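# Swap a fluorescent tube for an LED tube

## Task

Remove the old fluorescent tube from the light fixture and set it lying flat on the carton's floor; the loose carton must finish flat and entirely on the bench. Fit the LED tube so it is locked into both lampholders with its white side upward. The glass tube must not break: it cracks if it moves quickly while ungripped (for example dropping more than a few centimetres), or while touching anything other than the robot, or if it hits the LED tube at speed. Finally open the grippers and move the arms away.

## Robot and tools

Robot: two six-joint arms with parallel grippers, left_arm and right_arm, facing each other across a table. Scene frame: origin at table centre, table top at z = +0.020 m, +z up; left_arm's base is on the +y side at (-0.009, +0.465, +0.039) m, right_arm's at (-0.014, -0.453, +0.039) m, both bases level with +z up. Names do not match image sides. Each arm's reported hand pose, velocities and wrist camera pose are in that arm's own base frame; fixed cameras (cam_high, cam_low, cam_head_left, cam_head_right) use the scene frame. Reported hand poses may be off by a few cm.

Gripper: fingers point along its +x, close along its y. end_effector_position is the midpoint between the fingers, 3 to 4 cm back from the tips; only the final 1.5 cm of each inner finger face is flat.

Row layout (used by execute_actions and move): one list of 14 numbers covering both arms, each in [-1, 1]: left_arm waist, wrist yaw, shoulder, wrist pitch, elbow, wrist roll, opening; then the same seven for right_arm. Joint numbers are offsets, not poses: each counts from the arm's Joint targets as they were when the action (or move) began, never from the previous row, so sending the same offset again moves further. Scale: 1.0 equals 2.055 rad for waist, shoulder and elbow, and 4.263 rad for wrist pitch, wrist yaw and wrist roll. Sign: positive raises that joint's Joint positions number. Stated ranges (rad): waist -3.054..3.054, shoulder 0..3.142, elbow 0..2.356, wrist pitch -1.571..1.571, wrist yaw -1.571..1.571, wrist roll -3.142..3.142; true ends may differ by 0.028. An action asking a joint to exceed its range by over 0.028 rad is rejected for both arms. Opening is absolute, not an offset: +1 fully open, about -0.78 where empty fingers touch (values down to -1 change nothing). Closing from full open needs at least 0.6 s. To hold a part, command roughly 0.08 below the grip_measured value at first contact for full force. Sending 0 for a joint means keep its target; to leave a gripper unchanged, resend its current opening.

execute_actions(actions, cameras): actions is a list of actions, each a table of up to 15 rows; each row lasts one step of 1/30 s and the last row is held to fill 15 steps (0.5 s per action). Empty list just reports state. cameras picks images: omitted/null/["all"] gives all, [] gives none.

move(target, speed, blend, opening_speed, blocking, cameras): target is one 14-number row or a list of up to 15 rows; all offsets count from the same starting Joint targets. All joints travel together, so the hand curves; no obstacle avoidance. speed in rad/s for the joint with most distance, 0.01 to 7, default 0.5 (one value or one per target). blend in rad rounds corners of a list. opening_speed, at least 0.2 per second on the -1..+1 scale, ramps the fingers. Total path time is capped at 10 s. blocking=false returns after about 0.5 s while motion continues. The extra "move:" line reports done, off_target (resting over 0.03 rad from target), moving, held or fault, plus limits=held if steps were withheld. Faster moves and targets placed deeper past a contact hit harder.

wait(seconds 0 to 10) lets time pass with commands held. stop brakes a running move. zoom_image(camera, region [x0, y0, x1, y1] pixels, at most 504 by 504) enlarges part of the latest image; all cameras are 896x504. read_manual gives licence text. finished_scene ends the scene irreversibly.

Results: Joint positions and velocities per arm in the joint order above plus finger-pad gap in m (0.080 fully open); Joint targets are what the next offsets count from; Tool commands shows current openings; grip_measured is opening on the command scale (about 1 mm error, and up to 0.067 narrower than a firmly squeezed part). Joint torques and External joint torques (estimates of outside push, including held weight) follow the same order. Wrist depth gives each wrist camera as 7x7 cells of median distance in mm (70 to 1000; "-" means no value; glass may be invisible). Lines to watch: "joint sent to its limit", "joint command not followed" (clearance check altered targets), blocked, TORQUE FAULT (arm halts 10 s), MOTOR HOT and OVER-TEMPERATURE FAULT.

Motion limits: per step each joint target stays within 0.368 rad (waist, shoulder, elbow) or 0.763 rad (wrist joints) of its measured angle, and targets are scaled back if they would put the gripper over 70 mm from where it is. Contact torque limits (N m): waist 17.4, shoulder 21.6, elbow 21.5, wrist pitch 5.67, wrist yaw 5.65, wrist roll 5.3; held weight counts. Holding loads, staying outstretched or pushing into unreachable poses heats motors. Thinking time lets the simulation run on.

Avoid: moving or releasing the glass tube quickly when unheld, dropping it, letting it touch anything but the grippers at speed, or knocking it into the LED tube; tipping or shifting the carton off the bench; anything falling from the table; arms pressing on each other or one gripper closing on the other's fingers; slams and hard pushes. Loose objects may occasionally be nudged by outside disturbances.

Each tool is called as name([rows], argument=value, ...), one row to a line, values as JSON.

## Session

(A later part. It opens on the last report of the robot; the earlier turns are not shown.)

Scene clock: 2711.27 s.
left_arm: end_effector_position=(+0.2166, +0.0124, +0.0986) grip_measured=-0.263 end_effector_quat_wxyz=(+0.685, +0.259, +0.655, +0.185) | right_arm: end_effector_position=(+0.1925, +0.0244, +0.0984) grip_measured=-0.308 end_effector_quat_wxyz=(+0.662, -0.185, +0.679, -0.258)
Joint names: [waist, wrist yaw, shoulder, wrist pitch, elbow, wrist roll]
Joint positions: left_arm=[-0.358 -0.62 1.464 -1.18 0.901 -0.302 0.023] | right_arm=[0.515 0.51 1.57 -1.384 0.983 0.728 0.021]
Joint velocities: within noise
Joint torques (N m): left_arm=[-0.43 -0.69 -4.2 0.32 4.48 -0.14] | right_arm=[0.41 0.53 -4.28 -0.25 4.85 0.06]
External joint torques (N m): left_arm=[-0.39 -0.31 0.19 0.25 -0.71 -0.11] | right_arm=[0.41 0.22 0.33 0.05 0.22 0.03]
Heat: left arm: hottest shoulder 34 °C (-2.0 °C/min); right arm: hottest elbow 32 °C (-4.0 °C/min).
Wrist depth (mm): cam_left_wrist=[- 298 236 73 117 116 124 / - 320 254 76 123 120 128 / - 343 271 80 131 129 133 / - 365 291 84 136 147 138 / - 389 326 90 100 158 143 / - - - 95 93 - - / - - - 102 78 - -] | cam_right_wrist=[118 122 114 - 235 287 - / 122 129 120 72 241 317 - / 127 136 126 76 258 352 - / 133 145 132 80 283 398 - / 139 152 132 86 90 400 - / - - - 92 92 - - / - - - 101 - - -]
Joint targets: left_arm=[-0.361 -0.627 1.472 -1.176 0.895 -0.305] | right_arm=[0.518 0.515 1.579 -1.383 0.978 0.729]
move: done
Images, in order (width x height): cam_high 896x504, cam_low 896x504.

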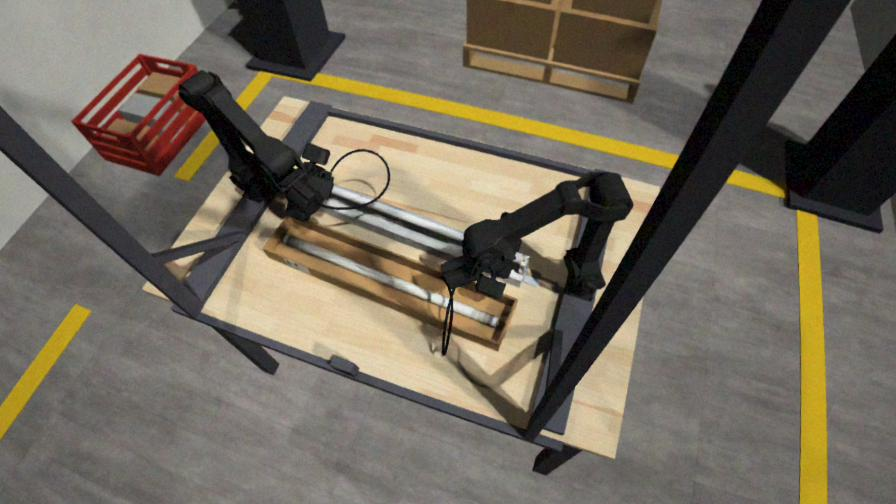

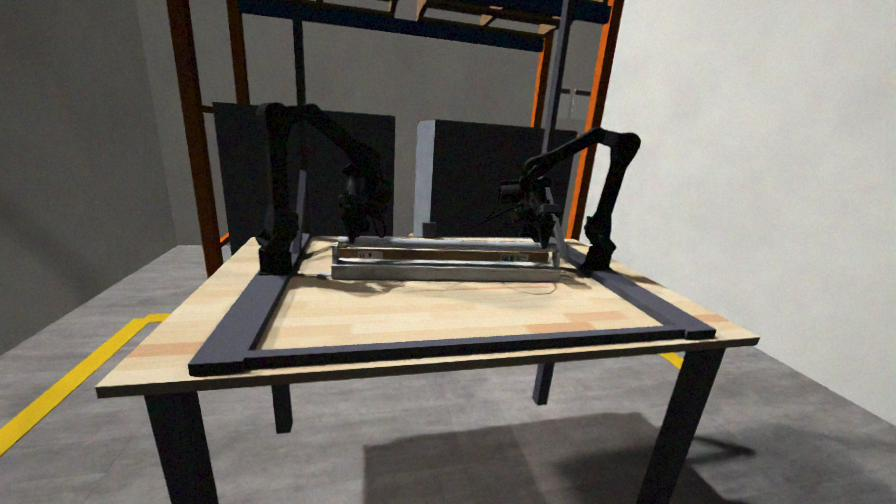

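move([
  [0,0,-0.0076,-0.0122,0.0175,0,-0.34,0,0,-0.0074,-0.0117,0.0165,0,-0.38],
  [0.0022,-0.0001,0.0014,-0.0108,0.0255,0.0015,-0.34,0.0062,-0.0011,-0.0140,-0.0132,0.0097,0.0030,-0.38],
  [0.0022,-0.0001,0.0088,0.0012,0.0078,0.0015,-0.34,0.0062,-0.0011,-0.0062,-0.0013,-0.0072,0.0030,-0.38],
], speed=0.1, cameras=["cam_low","cam_high"])

zoom_image(camera="cam_low", region=[325, 230, 350, 255])

zoom_image(camera="cam_low", region=[540, 230, 565, 255])

zoom_image(camera="cam_high", region=[510, 245, 540, 275])

Scene clock: 2769.63 s.
left_arm: end_effector_position=(+0.2209, +0.0110, +0.0982) grip_measured=-0.263 end_effector_quat_wxyz=(+0.685, +0.260, +0.655, +0.186) | right_arm: end_effector_position=(+0.1880, +0.0239, +0.1007) grip_measured=-0.308 end_effector_quat_wxyz=(+0.659, -0.192, +0.679, -0.260)
Joint names: [waist, wrist yaw, shoulder, wrist pitch, elbow, wrist roll]
Joint positions: left_arm=[-0.358 -0.623 1.483 -1.176 0.915 -0.303 0.023] | right_arm=[0.528 0.515 1.562 -1.404 0.977 0.742 0.021]
Joint velocities: within noise
Joint torques (N m): left_arm=[0.08 -0.6 -4.44 0.41 4.7 0.12] | right_arm=[0.21 0.18 -4.72 0.71 3.94 0.05]
External joint torques (N m): left_arm=[0.11 -0.22 0.06 0.35 -0.47 0.15] | right_arm=[0.22 -0.12 -0.2 1.03 -0.67 0.02]
Heat: left arm: hottest shoulder 33 °C (-1.0 °C/min); right arm: hottest elbow 30 °C (-2.0 °C/min).
Wrist depth (mm): cam_left_wrist=[- 299 236 73 77 116 124 / - 317 253 76 124 120 128 / - 344 273 80 131 129 132 / - 362 292 84 136 146 137 / - 393 327 90 96 159 144 / - - - 95 94 - - / - - - 102 78 - -] | cam_right_wrist=[119 119 116 - 244 299 - / 124 129 121 72 247 333 - / 129 137 127 76 267 372 - / 135 145 136 81 288 410 - / 141 155 134 85 90 423 - / - - - 91 91 - - / - - - 100 - - -]
Joint targets: left_arm=[-0.357 -0.627 1.491 -1.171 0.911 -0.299] | right_arm=[0.531 0.510 1.566 -1.389 0.963 0.742]
move: done
Images, in order (width x height): cam_high 896x504, cam_low 896x504.

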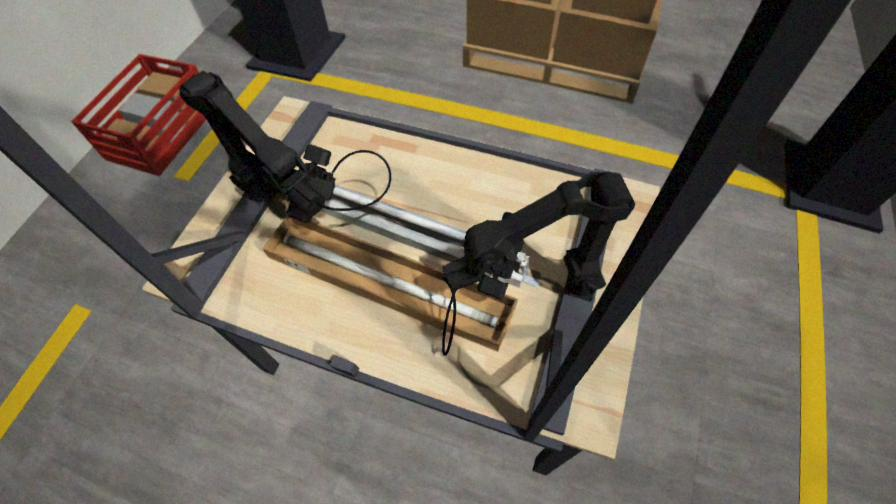

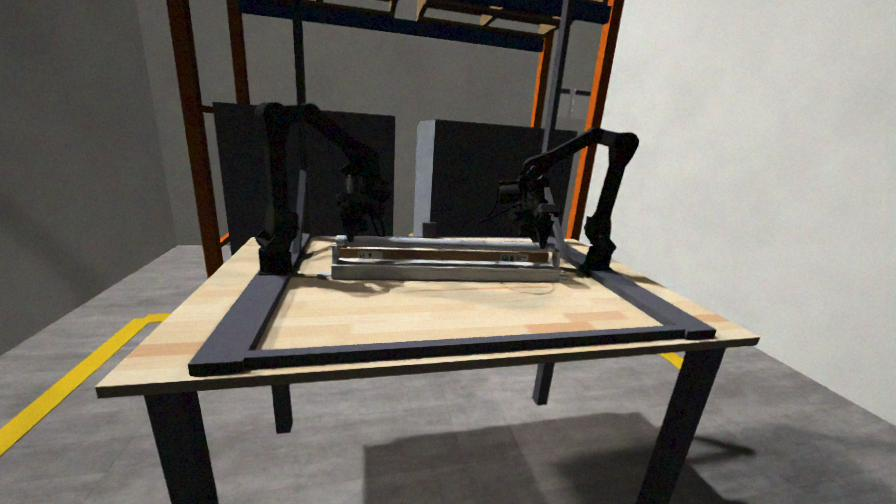

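Scaled by 20.160 from the camera's 896x504 image, which has a finer 1280x720 frame.

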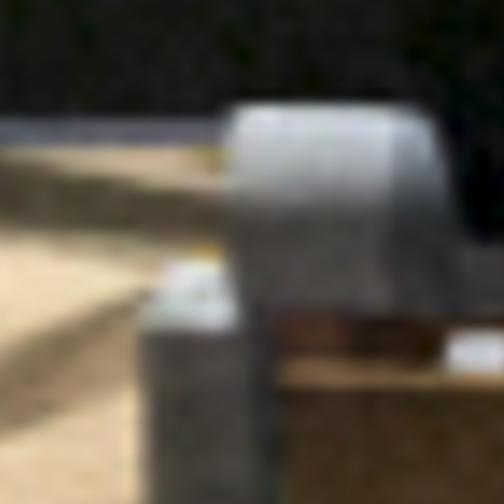

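Scaled by 20.160 from the camera's 896x504 image, which has a finer 1280x720 frame.

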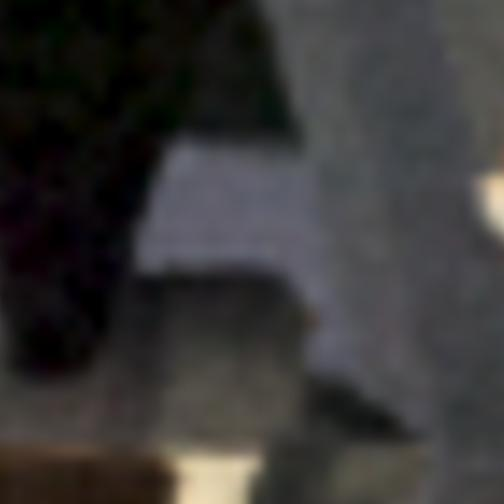

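Scaled by 16.800 from the camera's 896x504 image, which has a finer 1280x720 frame.

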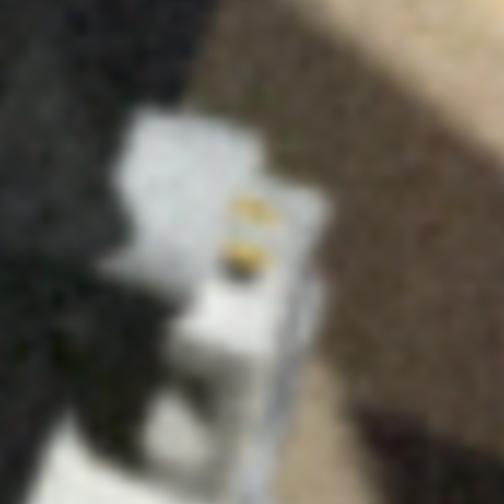

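zoom_image(camera="cam_high", region=[515, 250, 535, 270])

zoom_image(camera="cam_head_right", region=[575, 245, 600, 270])

Scaled by 25.200 from the camera's 896x504 image, which has a finer 1280x720 frame.

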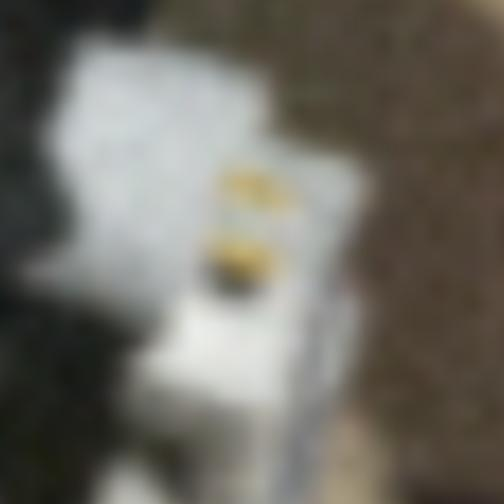

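This scene's latest camera images include none from cam_head_right. They are from: cam_high, cam_low. cam_head_right's image comes with the result of a call that names it in "cameras".

move([
  [-0.0005,-0.0001,-0.0075,-0.0083,0.0098,-0.0004,-0.34,-0.0017,0.0003,-0.0036,-0.0075,0.0129,-0.0008,-0.38],
  [-0.0005,-0.0001,0.0003,0.0038,-0.0075,-0.0004,-0.34,-0.0017,0.0003,0.0045,0.0044,-0.0036,-0.0008,-0.38],
], speed=0.08, cameras=["cam_low","cam_high","cam_head_right"])

zoom_image(camera="cam_low", region=[325, 230, 350, 255])

zoom_image(camera="cam_low", region=[540, 230, 565, 255])

zoom_image(camera="cam_high", region=[515, 250, 535, 270])

zoom_image(camera="cam_head_right", region=[575, 245, 600, 270])

Scene clock: 2825.57 s.
left_arm: end_effector_position=(+0.2190, +0.0118, +0.0943) grip_measured=-0.263 end_effector_quat_wxyz=(+0.683, +0.261, +0.656, +0.186) | right_arm: end_effector_position=(+0.1898, +0.0244, +0.0963) grip_measured=-0.308 end_effector_quat_wxyz=(+0.664, -0.188, +0.675, -0.260)
Joint names: [waist, wrist yaw, shoulder, wrist pitch, elbow, wrist roll]
Joint positions: left_arm=[-0.358 -0.623 1.484 -1.163 0.898 -0.303 0.023] | right_arm=[0.527 0.517 1.564 -1.375 0.965 0.742 0.021]
Joint velocities: within noise
Joint torques (N m): left_arm=[-0.02 -0.59 -4.38 0.59 4.83 0.06] | right_arm=[-0.01 0.07 -4.09 0.09 4.53 -0.11]
External joint torques (N m): left_arm=[-0.02 -0.2 0.12 0.54 -0.31 0.09] | right_arm=[0 -0.24 0.44 0.4 -0.05 -0.14]
Heat: left arm: hottest shoulder 33 °C (+0.0 °C/min); right arm: hottest shoulder 31 °C (+2.0 °C/min).
Wrist depth (mm): cam_left_wrist=[- 294 232 73 113 109 121 / - 317 248 76 120 116 125 / - 338 266 80 127 132 129 / - 362 281 84 133 140 134 / - 388 319 90 100 154 140 / - - - 95 94 - - / - - - 102 85 - -] | cam_right_wrist=[116 121 113 - 230 289 - / 121 127 119 73 237 320 - / 126 135 124 77 257 352 - / 131 142 129 81 281 400 - / 137 150 129 85 90 403 - / - - - 92 92 - - / - - - 100 - - -]
Joint targets: left_arm=[-0.358 -0.627 1.491 -1.155 0.896 -0.300] | right_arm=[0.527 0.511 1.575 -1.370 0.955 0.738]
move: done
Images, in order (width x height): cam_head_right 896x504, cam_high 896x504, cam_low 896x504.

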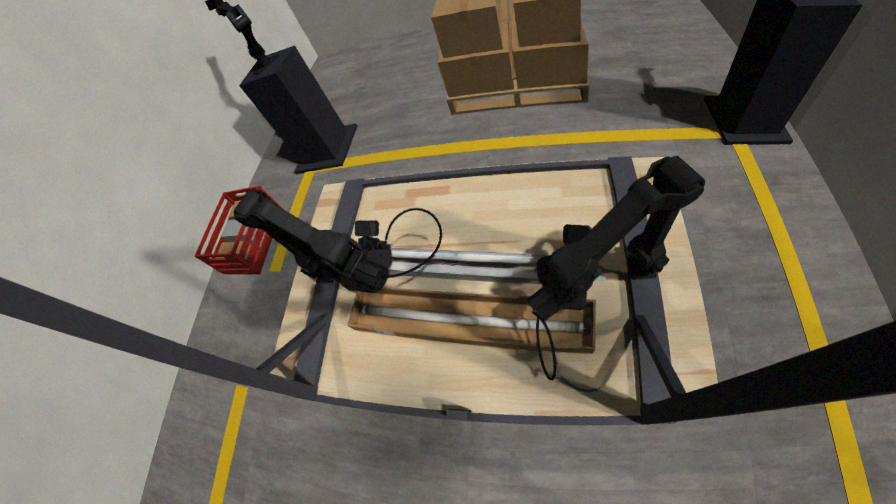

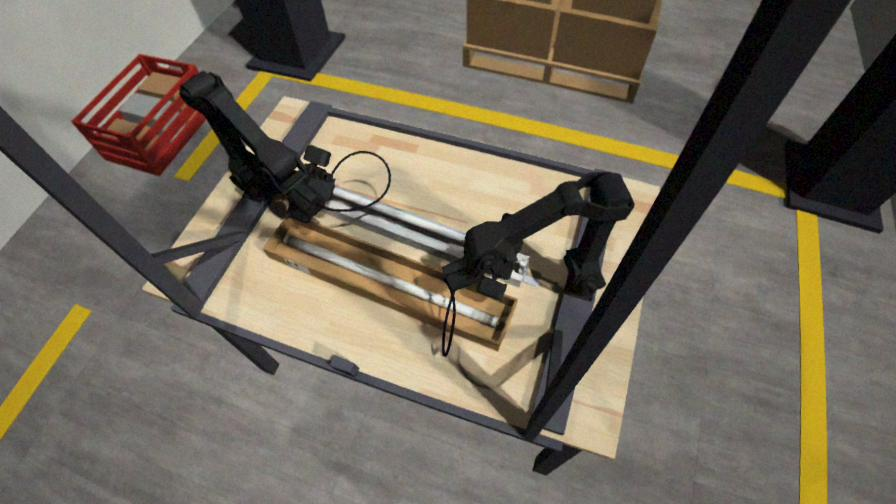

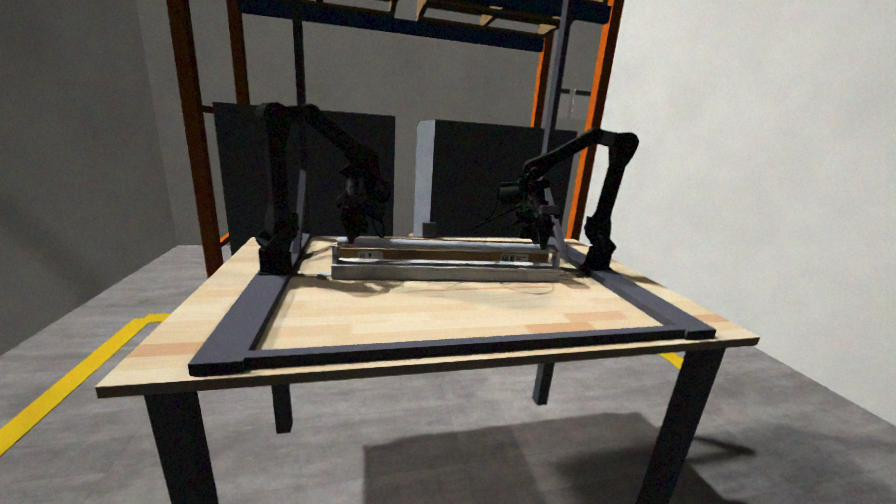

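Scaled by 20.160 from the camera's 896x504 image, which has a finer 1280x720 frame.

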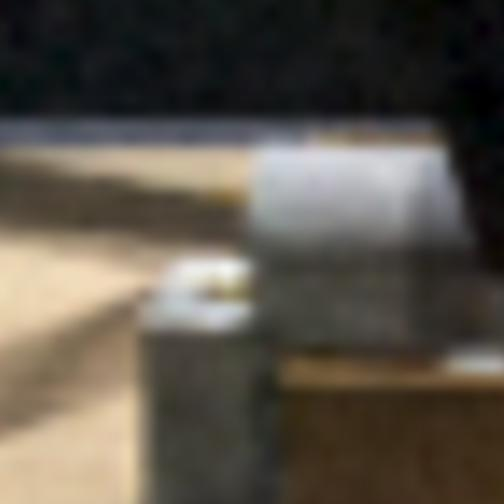

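Scaled by 20.160 from the camera's 896x504 image, which has a finer 1280x720 frame.

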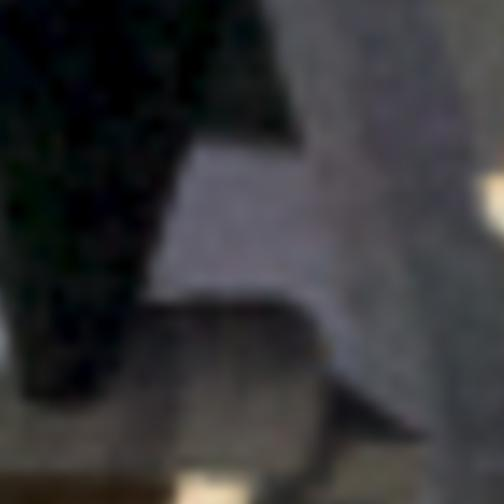

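Scaled by 25.200 from the camera's 896x504 image, which has a finer 1280x720 frame.

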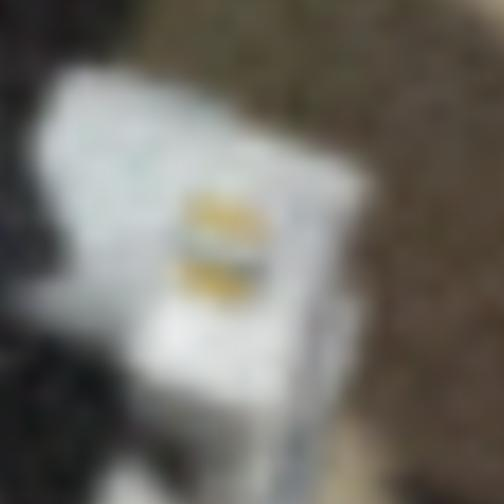

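Scaled by 20.160 from the camera's 896x504 image, which has a finer 1280x720 frame.

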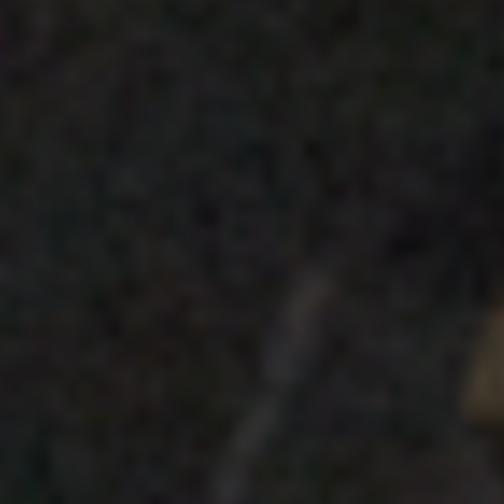

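move(target=[0,0,0.0062,0.0083,-0.0113,0,-0.34,0,0,0.0064,0.0080,-0.0102,0,-0.38], speed=0.06, cameras=["cam_low","cam_high"])

zoom_image(camera="cam_low", region=[325, 230, 350, 255])

zoom_image(camera="cam_low", region=[540, 230, 565, 255])

zoom_image(camera="cam_high", region=[515, 250, 535, 270])

Scene clock: 2838.57 s.
left_arm: end_effector_position=(+0.2190, +0.0118, +0.0862) grip_measured=-0.263 end_effector_quat_wxyz=(+0.683, +0.261, +0.656, +0.186) | right_arm: end_effector_position=(+0.1900, +0.0230, +0.0878) grip_measured=-0.308 end_effector_quat_wxyz=(+0.663, -0.190, +0.675, -0.262)
Joint names: [waist, wrist yaw, shoulder, wrist pitch, elbow, wrist roll]
Joint positions: left_arm=[-0.358 -0.623 1.496 -1.127 0.875 -0.303 0.023] | right_arm=[0.524 0.523 1.579 -1.34 0.94 0.741 0.021]
Joint velocities: within noise
Joint torques (N m): left_arm=[-0.02 -0.59 -4.35 0.59 4.77 0.06] | right_arm=[0.3 -0.1 -4.04 -0.03 4.91 -0.07]
External joint torques (N m): left_arm=[0 -0.21 0.18 0.52 -0.32 0.09] | right_arm=[0.32 -0.41 0.5 0.28 0.4 -0.1]
Heat: left arm: hottest shoulder 33 °C (+0.0 °C/min); right arm: hottest shoulder 30 °C (+0.0 °C/min).
Wrist depth (mm): cam_left_wrist=[- 279 222 73 107 104 116 / - 302 236 76 112 109 119 / - 324 253 80 120 132 122 / - 350 268 84 124 138 126 / - 376 311 90 96 145 133 / - - - 95 94 - - / - - - 102 102 - -] | cam_right_wrist=[110 114 104 - 218 277 - / 114 120 112 72 226 304 - / 119 126 115 77 244 342 - / 123 134 121 81 268 383 - / 130 142 120 85 90 389 - / - - - 92 92 - - / - - - 101 - - -]
Joint targets: left_arm=[-0.358 -0.627 1.504 -1.119 0.873 -0.300] | right_arm=[0.527 0.511 1.589 -1.336 0.934 0.738]
move: done
Images, in order (width x height): cam_high 896x504, cam_low 896x504.

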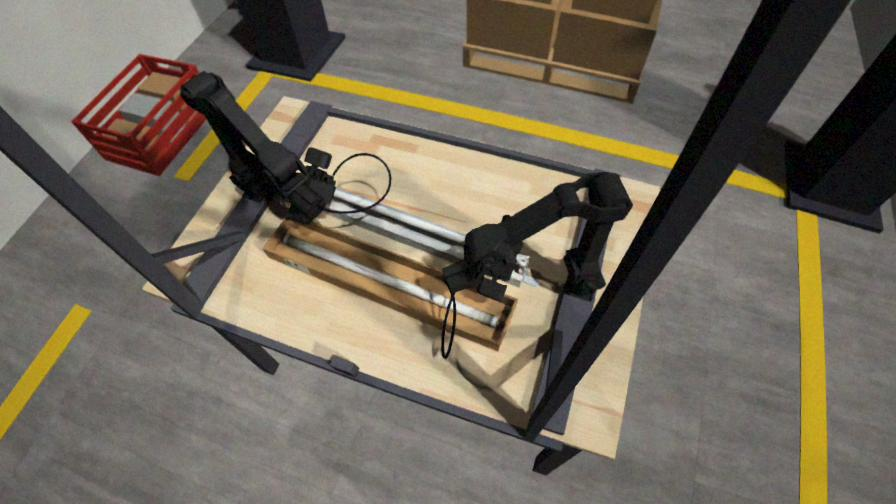

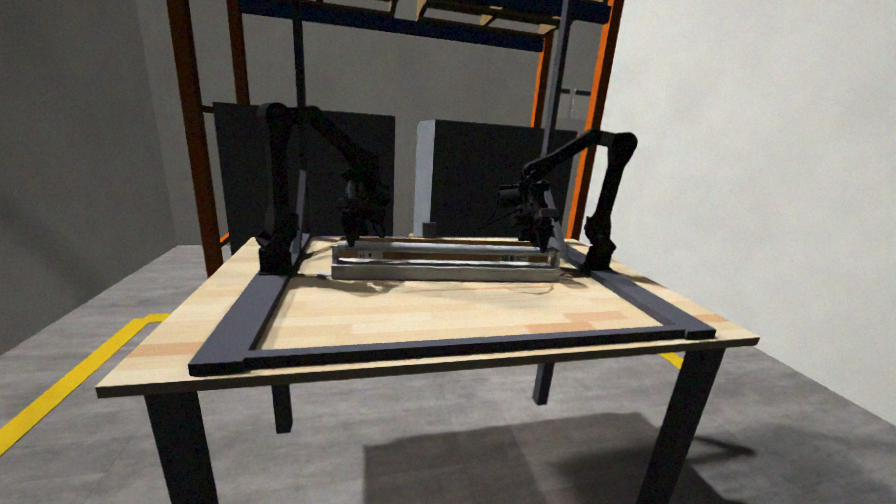

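Scaled by 20.160 from the camera's 896x504 image, which has a finer 1280x720 frame.

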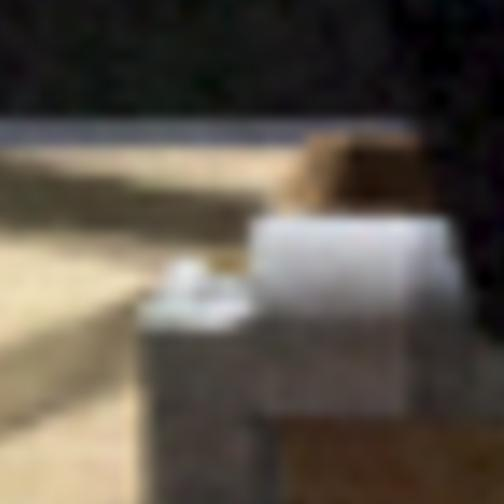

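Scaled by 20.160 from the camera's 896x504 image, which has a finer 1280x720 frame.

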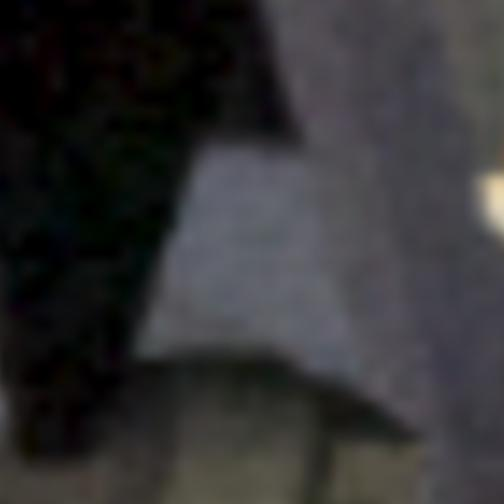

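Scaled by 25.200 from the camera's 896x504 image, which has a finer 1280x720 frame.

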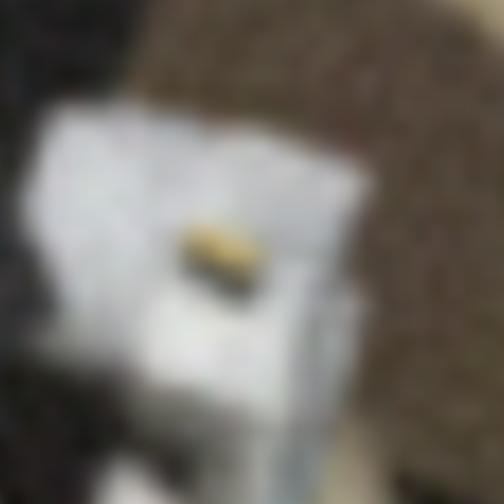

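move([
  [0,0,0.0064,0.0082,-0.0109,0,-0.34,0,0,0.0063,0.0081,-0.0101,0,-0.38],
  [0,0,0.0100,0.0124,-0.0160,0,-0.34,0,0,0.0099,0.0122,-0.0149,0,-0.38],
], speed=0.05, cameras=["cam_low","cam_high"])

zoom_image(camera="cam_low", region=[325, 230, 350, 255])

zoom_image(camera="cam_low", region=[540, 230, 565, 255])

zoom_image(camera="cam_high", region=[515, 250, 535, 270])

Scene clock: 2858.30 s.
left_arm: end_effector_position=(+0.2192, +0.0117, +0.0742) grip_measured=-0.263 end_effector_quat_wxyz=(+0.684, +0.261, +0.656, +0.186) | right_arm: end_effector_position=(+0.1901, +0.0226, +0.0760) grip_measured=-0.308 end_effector_quat_wxyz=(+0.663, -0.190, +0.674, -0.262)
Joint names: [waist, wrist yaw, shoulder, wrist pitch, elbow, wrist roll]
Joint positions: left_arm=[-0.358 -0.623 1.516 -1.074 0.843 -0.303 0.023] | right_arm=[0.523 0.524 1.598 -1.288 0.909 0.741 0.021]
Joint velocities: within noise
Joint torques (N m): left_arm=[-0.02 -0.59 -4.41 0.49 4.65 0.06] | right_arm=[0.39 -0.18 -3.99 0 4.8 -0.06]
External joint torques (N m): left_arm=[-0.03 -0.2 0.15 0.42 -0.33 0.09] | right_arm=[0.39 -0.49 0.62 0.32 0.43 -0.09]
Heat: left arm: hottest shoulder 32 °C (-1.0 °C/min); right arm: hottest shoulder 30 °C (-1.0 °C/min).
Wrist depth (mm): cam_left_wrist=[- 258 207 73 78 95 106 / - 280 219 76 78 103 111 / - 306 229 80 80 105 118 / - 332 247 84 89 130 118 / - 359 282 89 94 138 123 / - - - 95 93 - - / - - - 103 85 - -] | cam_right_wrist=[- 106 93 - 202 254 336 / - 111 101 72 206 284 - / - 116 100 77 226 314 - / 113 123 109 81 244 351 - / 118 131 110 85 90 367 - / - - - 92 92 - - / - - - 101 - - -]
Joint targets: left_arm=[-0.358 -0.627 1.525 -1.066 0.840 -0.300] | right_arm=[0.527 0.511 1.609 -1.284 0.904 0.738]
move: done
Images, in order (width x height): cam_high 896x504, cam_low 896x504.

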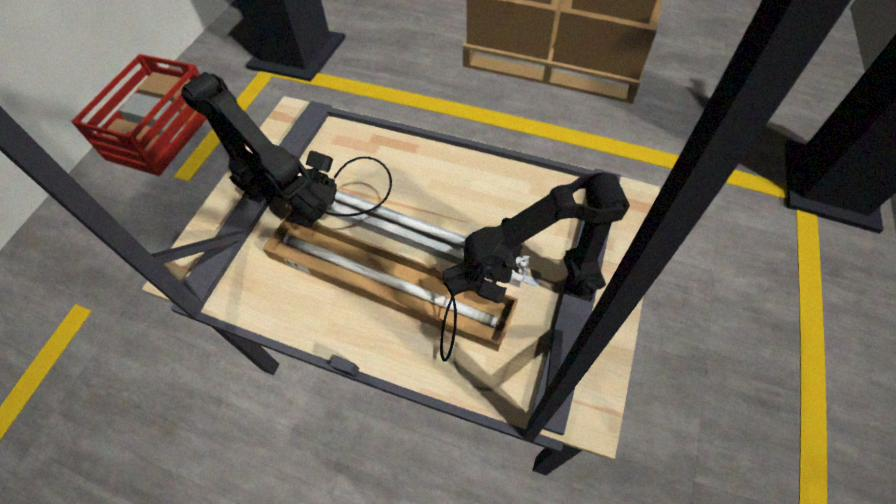

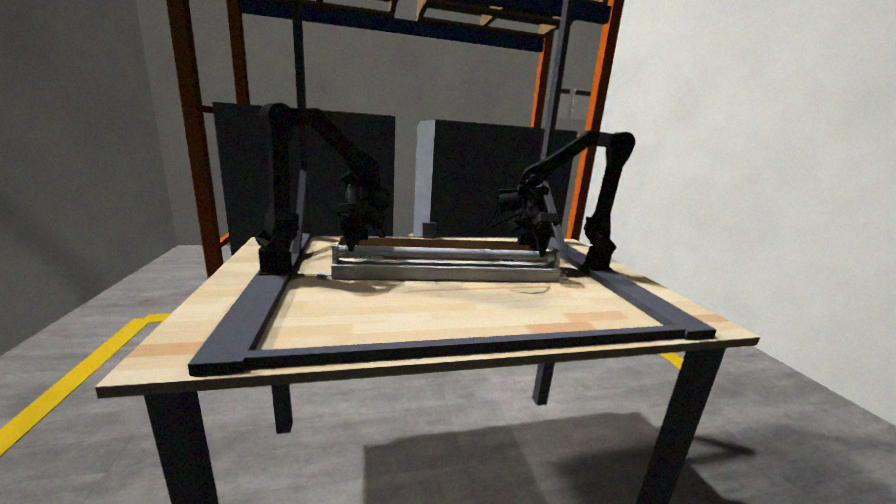

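Scaled by 20.160 from the camera's 896x504 image, which has a finer 1280x720 frame.

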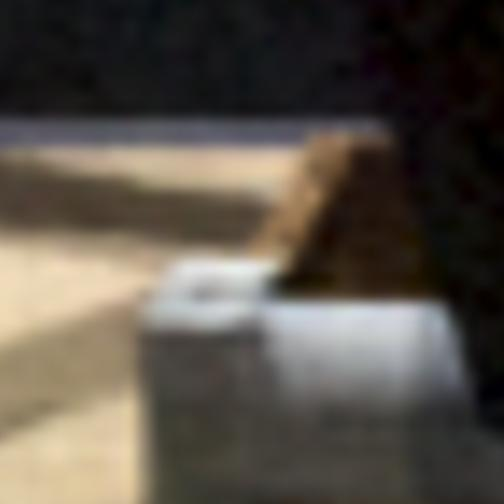

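Scaled by 20.160 from the camera's 896x504 image, which has a finer 1280x720 frame.

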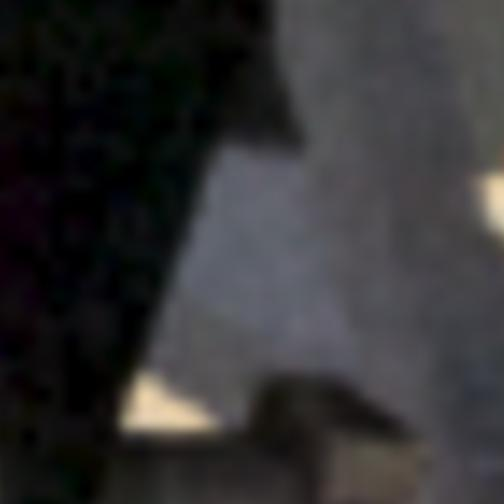

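Scaled by 25.200 from the camera's 896x504 image, which has a finer 1280x720 frame.

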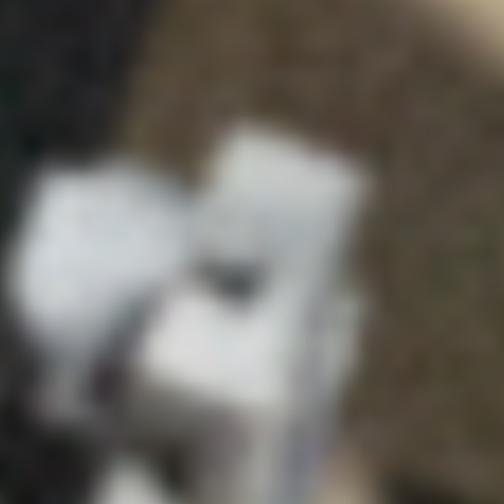

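move([
  [0,0,0.0025,0.0031,-0.0038,0,-0.34,0,0,0.0029,0.0030,-0.0039,0,-0.38],
  [0.0721,0.0452,-0.0450,0.0091,0.0025,0.0461,-0.34,-0.0618,-0.0307,-0.0776,0.0195,-0.0217,-0.0458,-0.38],
  [0.1591,0.0981,-0.0620,0.0094,0.0150,0.0907,-0.34,-0.1474,-0.0733,-0.1382,0.0353,-0.0408,-0.0955,-0.38],
  [0.2409,0.1471,-0.0494,0.0024,0.0333,0.1297,-0.34,-0.2413,-0.1199,-0.1675,0.0430,-0.0532,-0.1423,-0.38],
], speed=[0.05,0.3,0.3,0.3], blend=[0,0.05,0.05,0])

zoom_image(camera="cam_low", region=[325, 230, 350, 255])

zoom_image(camera="cam_high", region=[505, 240, 545, 280])

Scene clock: 2945.03 s.
left_arm: end_effector_position=(+0.2202, +0.0299, +0.0787) grip_measured=-0.263 end_effector_quat_wxyz=(+0.707, +0.042, +0.704, -0.038) | right_arm: end_effector_position=(+0.1884, +0.0056, +0.0794) grip_measured=-0.308 end_effector_quat_wxyz=(+0.706, +0.035, +0.707, -0.038)
Joint names: [waist, wrist yaw, shoulder, wrist pitch, elbow, wrist roll]
Joint positions: left_arm=[0.132 -0.004 1.411 -1.056 0.901 0.246 0.023] | right_arm=[0.034 0.005 1.276 -1.098 0.802 0.136 0.021]
Joint velocities: within noise
Joint torques (N m): left_arm=[0.52 0.2 -3.71 0.31 6.28 0.24] | right_arm=[-0.27 -0.14 -5.21 0.03 5.72 -0.17]
External joint torques (N m): left_arm=[0.53 0.19 0.62 -0.05 0.75 0.24] | right_arm=[-0.27 -0.15 -2.01 -0.3 0.32 -0.17]
Heat: left arm: hottest shoulder 32 °C (-1.0 °C/min); right arm: hottest shoulder 29 °C (+0.0 °C/min).
Wrist depth (mm): cam_left_wrist=[142 141 141 74 108 143 116 / 148 148 149 76 78 151 117 / 157 157 158 80 122 159 122 / 166 167 168 84 132 168 154 / 178 178 175 90 96 174 161 / - - - 95 94 - - / - - - 102 78 - -] | cam_right_wrist=[108 135 138 - 108 141 142 / - 143 145 72 77 149 150 / - 142 154 76 119 159 160 / 156 156 165 80 127 169 170 / - 144 172 86 90 181 182 / - - - 91 92 - 193 / - - - 101 - - -]
Joint targets: left_arm=[0.137 0.000 1.423 -1.056 0.908 0.253] | right_arm=[0.031 0.000 1.265 -1.101 0.795 0.132]
move: done

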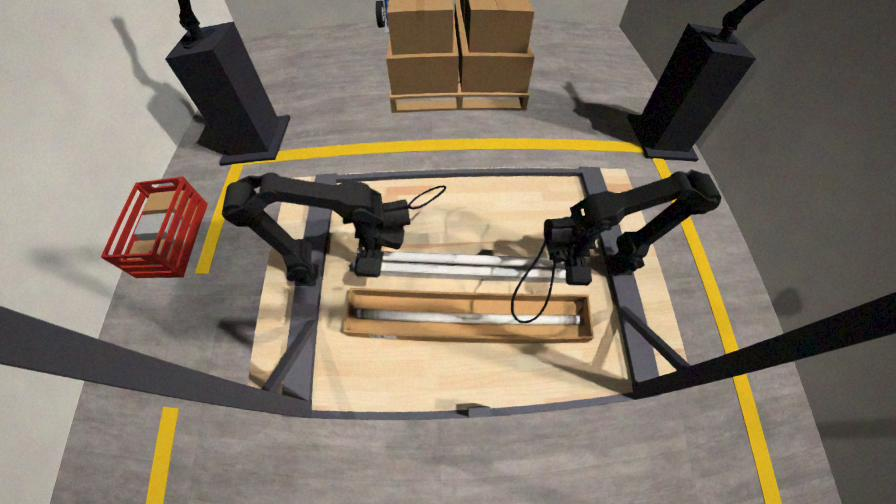

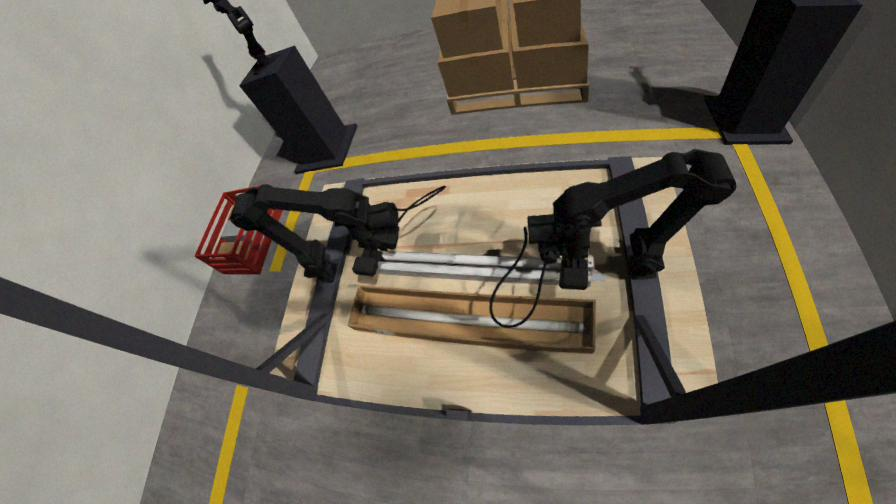

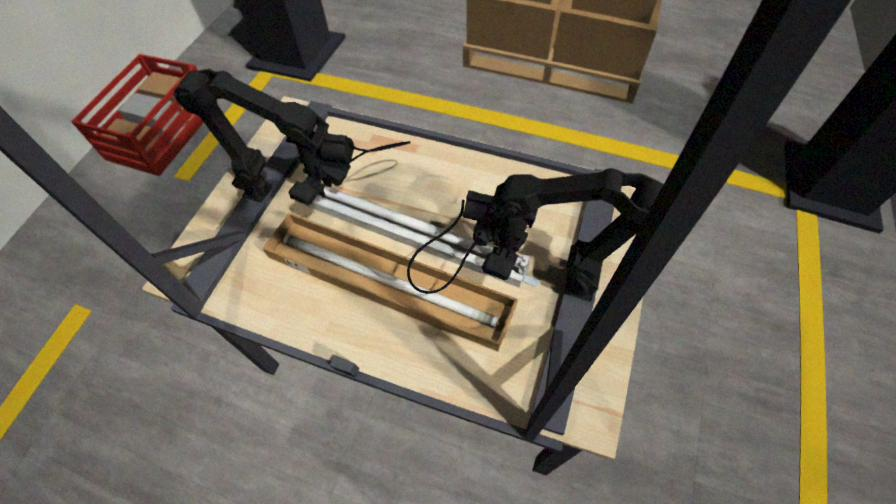

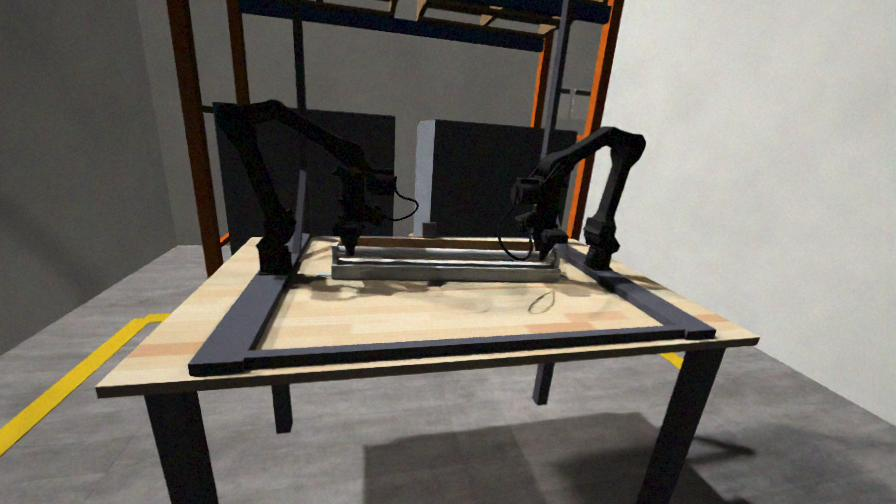

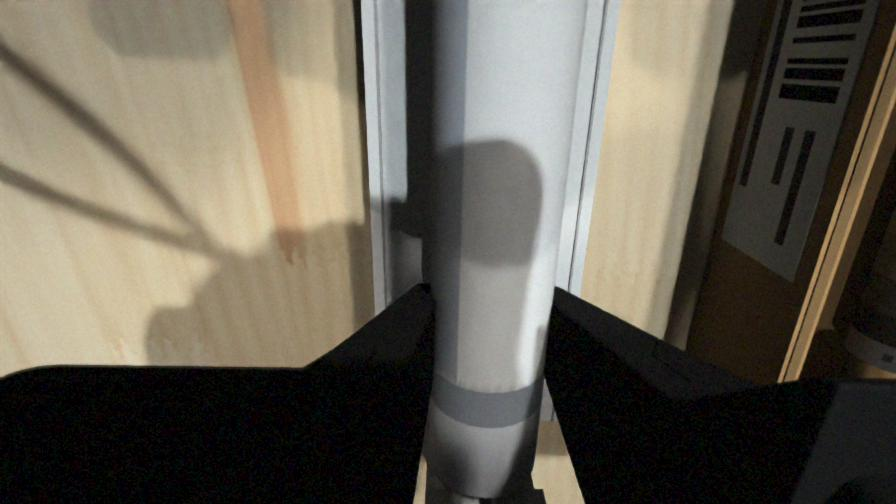

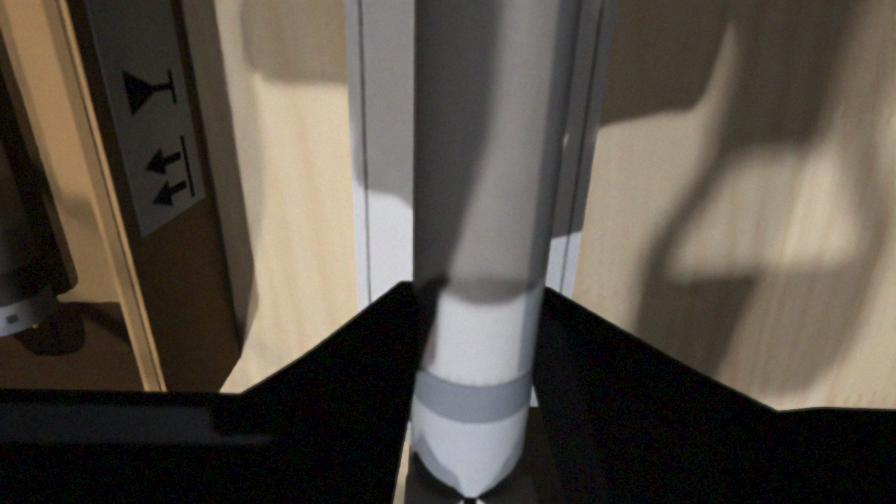

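Scaled by 20.160 from the camera's 896x504 image, which has a finer 1280x720 frame.

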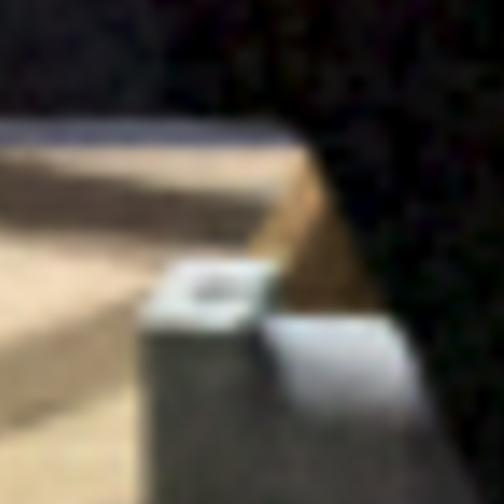

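Scaled by 12.600 from the camera's 896x504 image, which has a finer 1280x720 frame.

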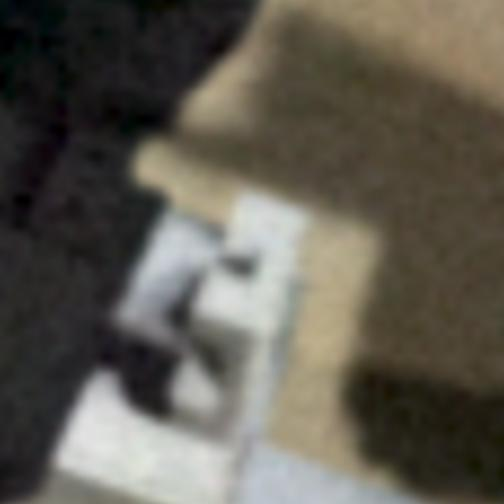

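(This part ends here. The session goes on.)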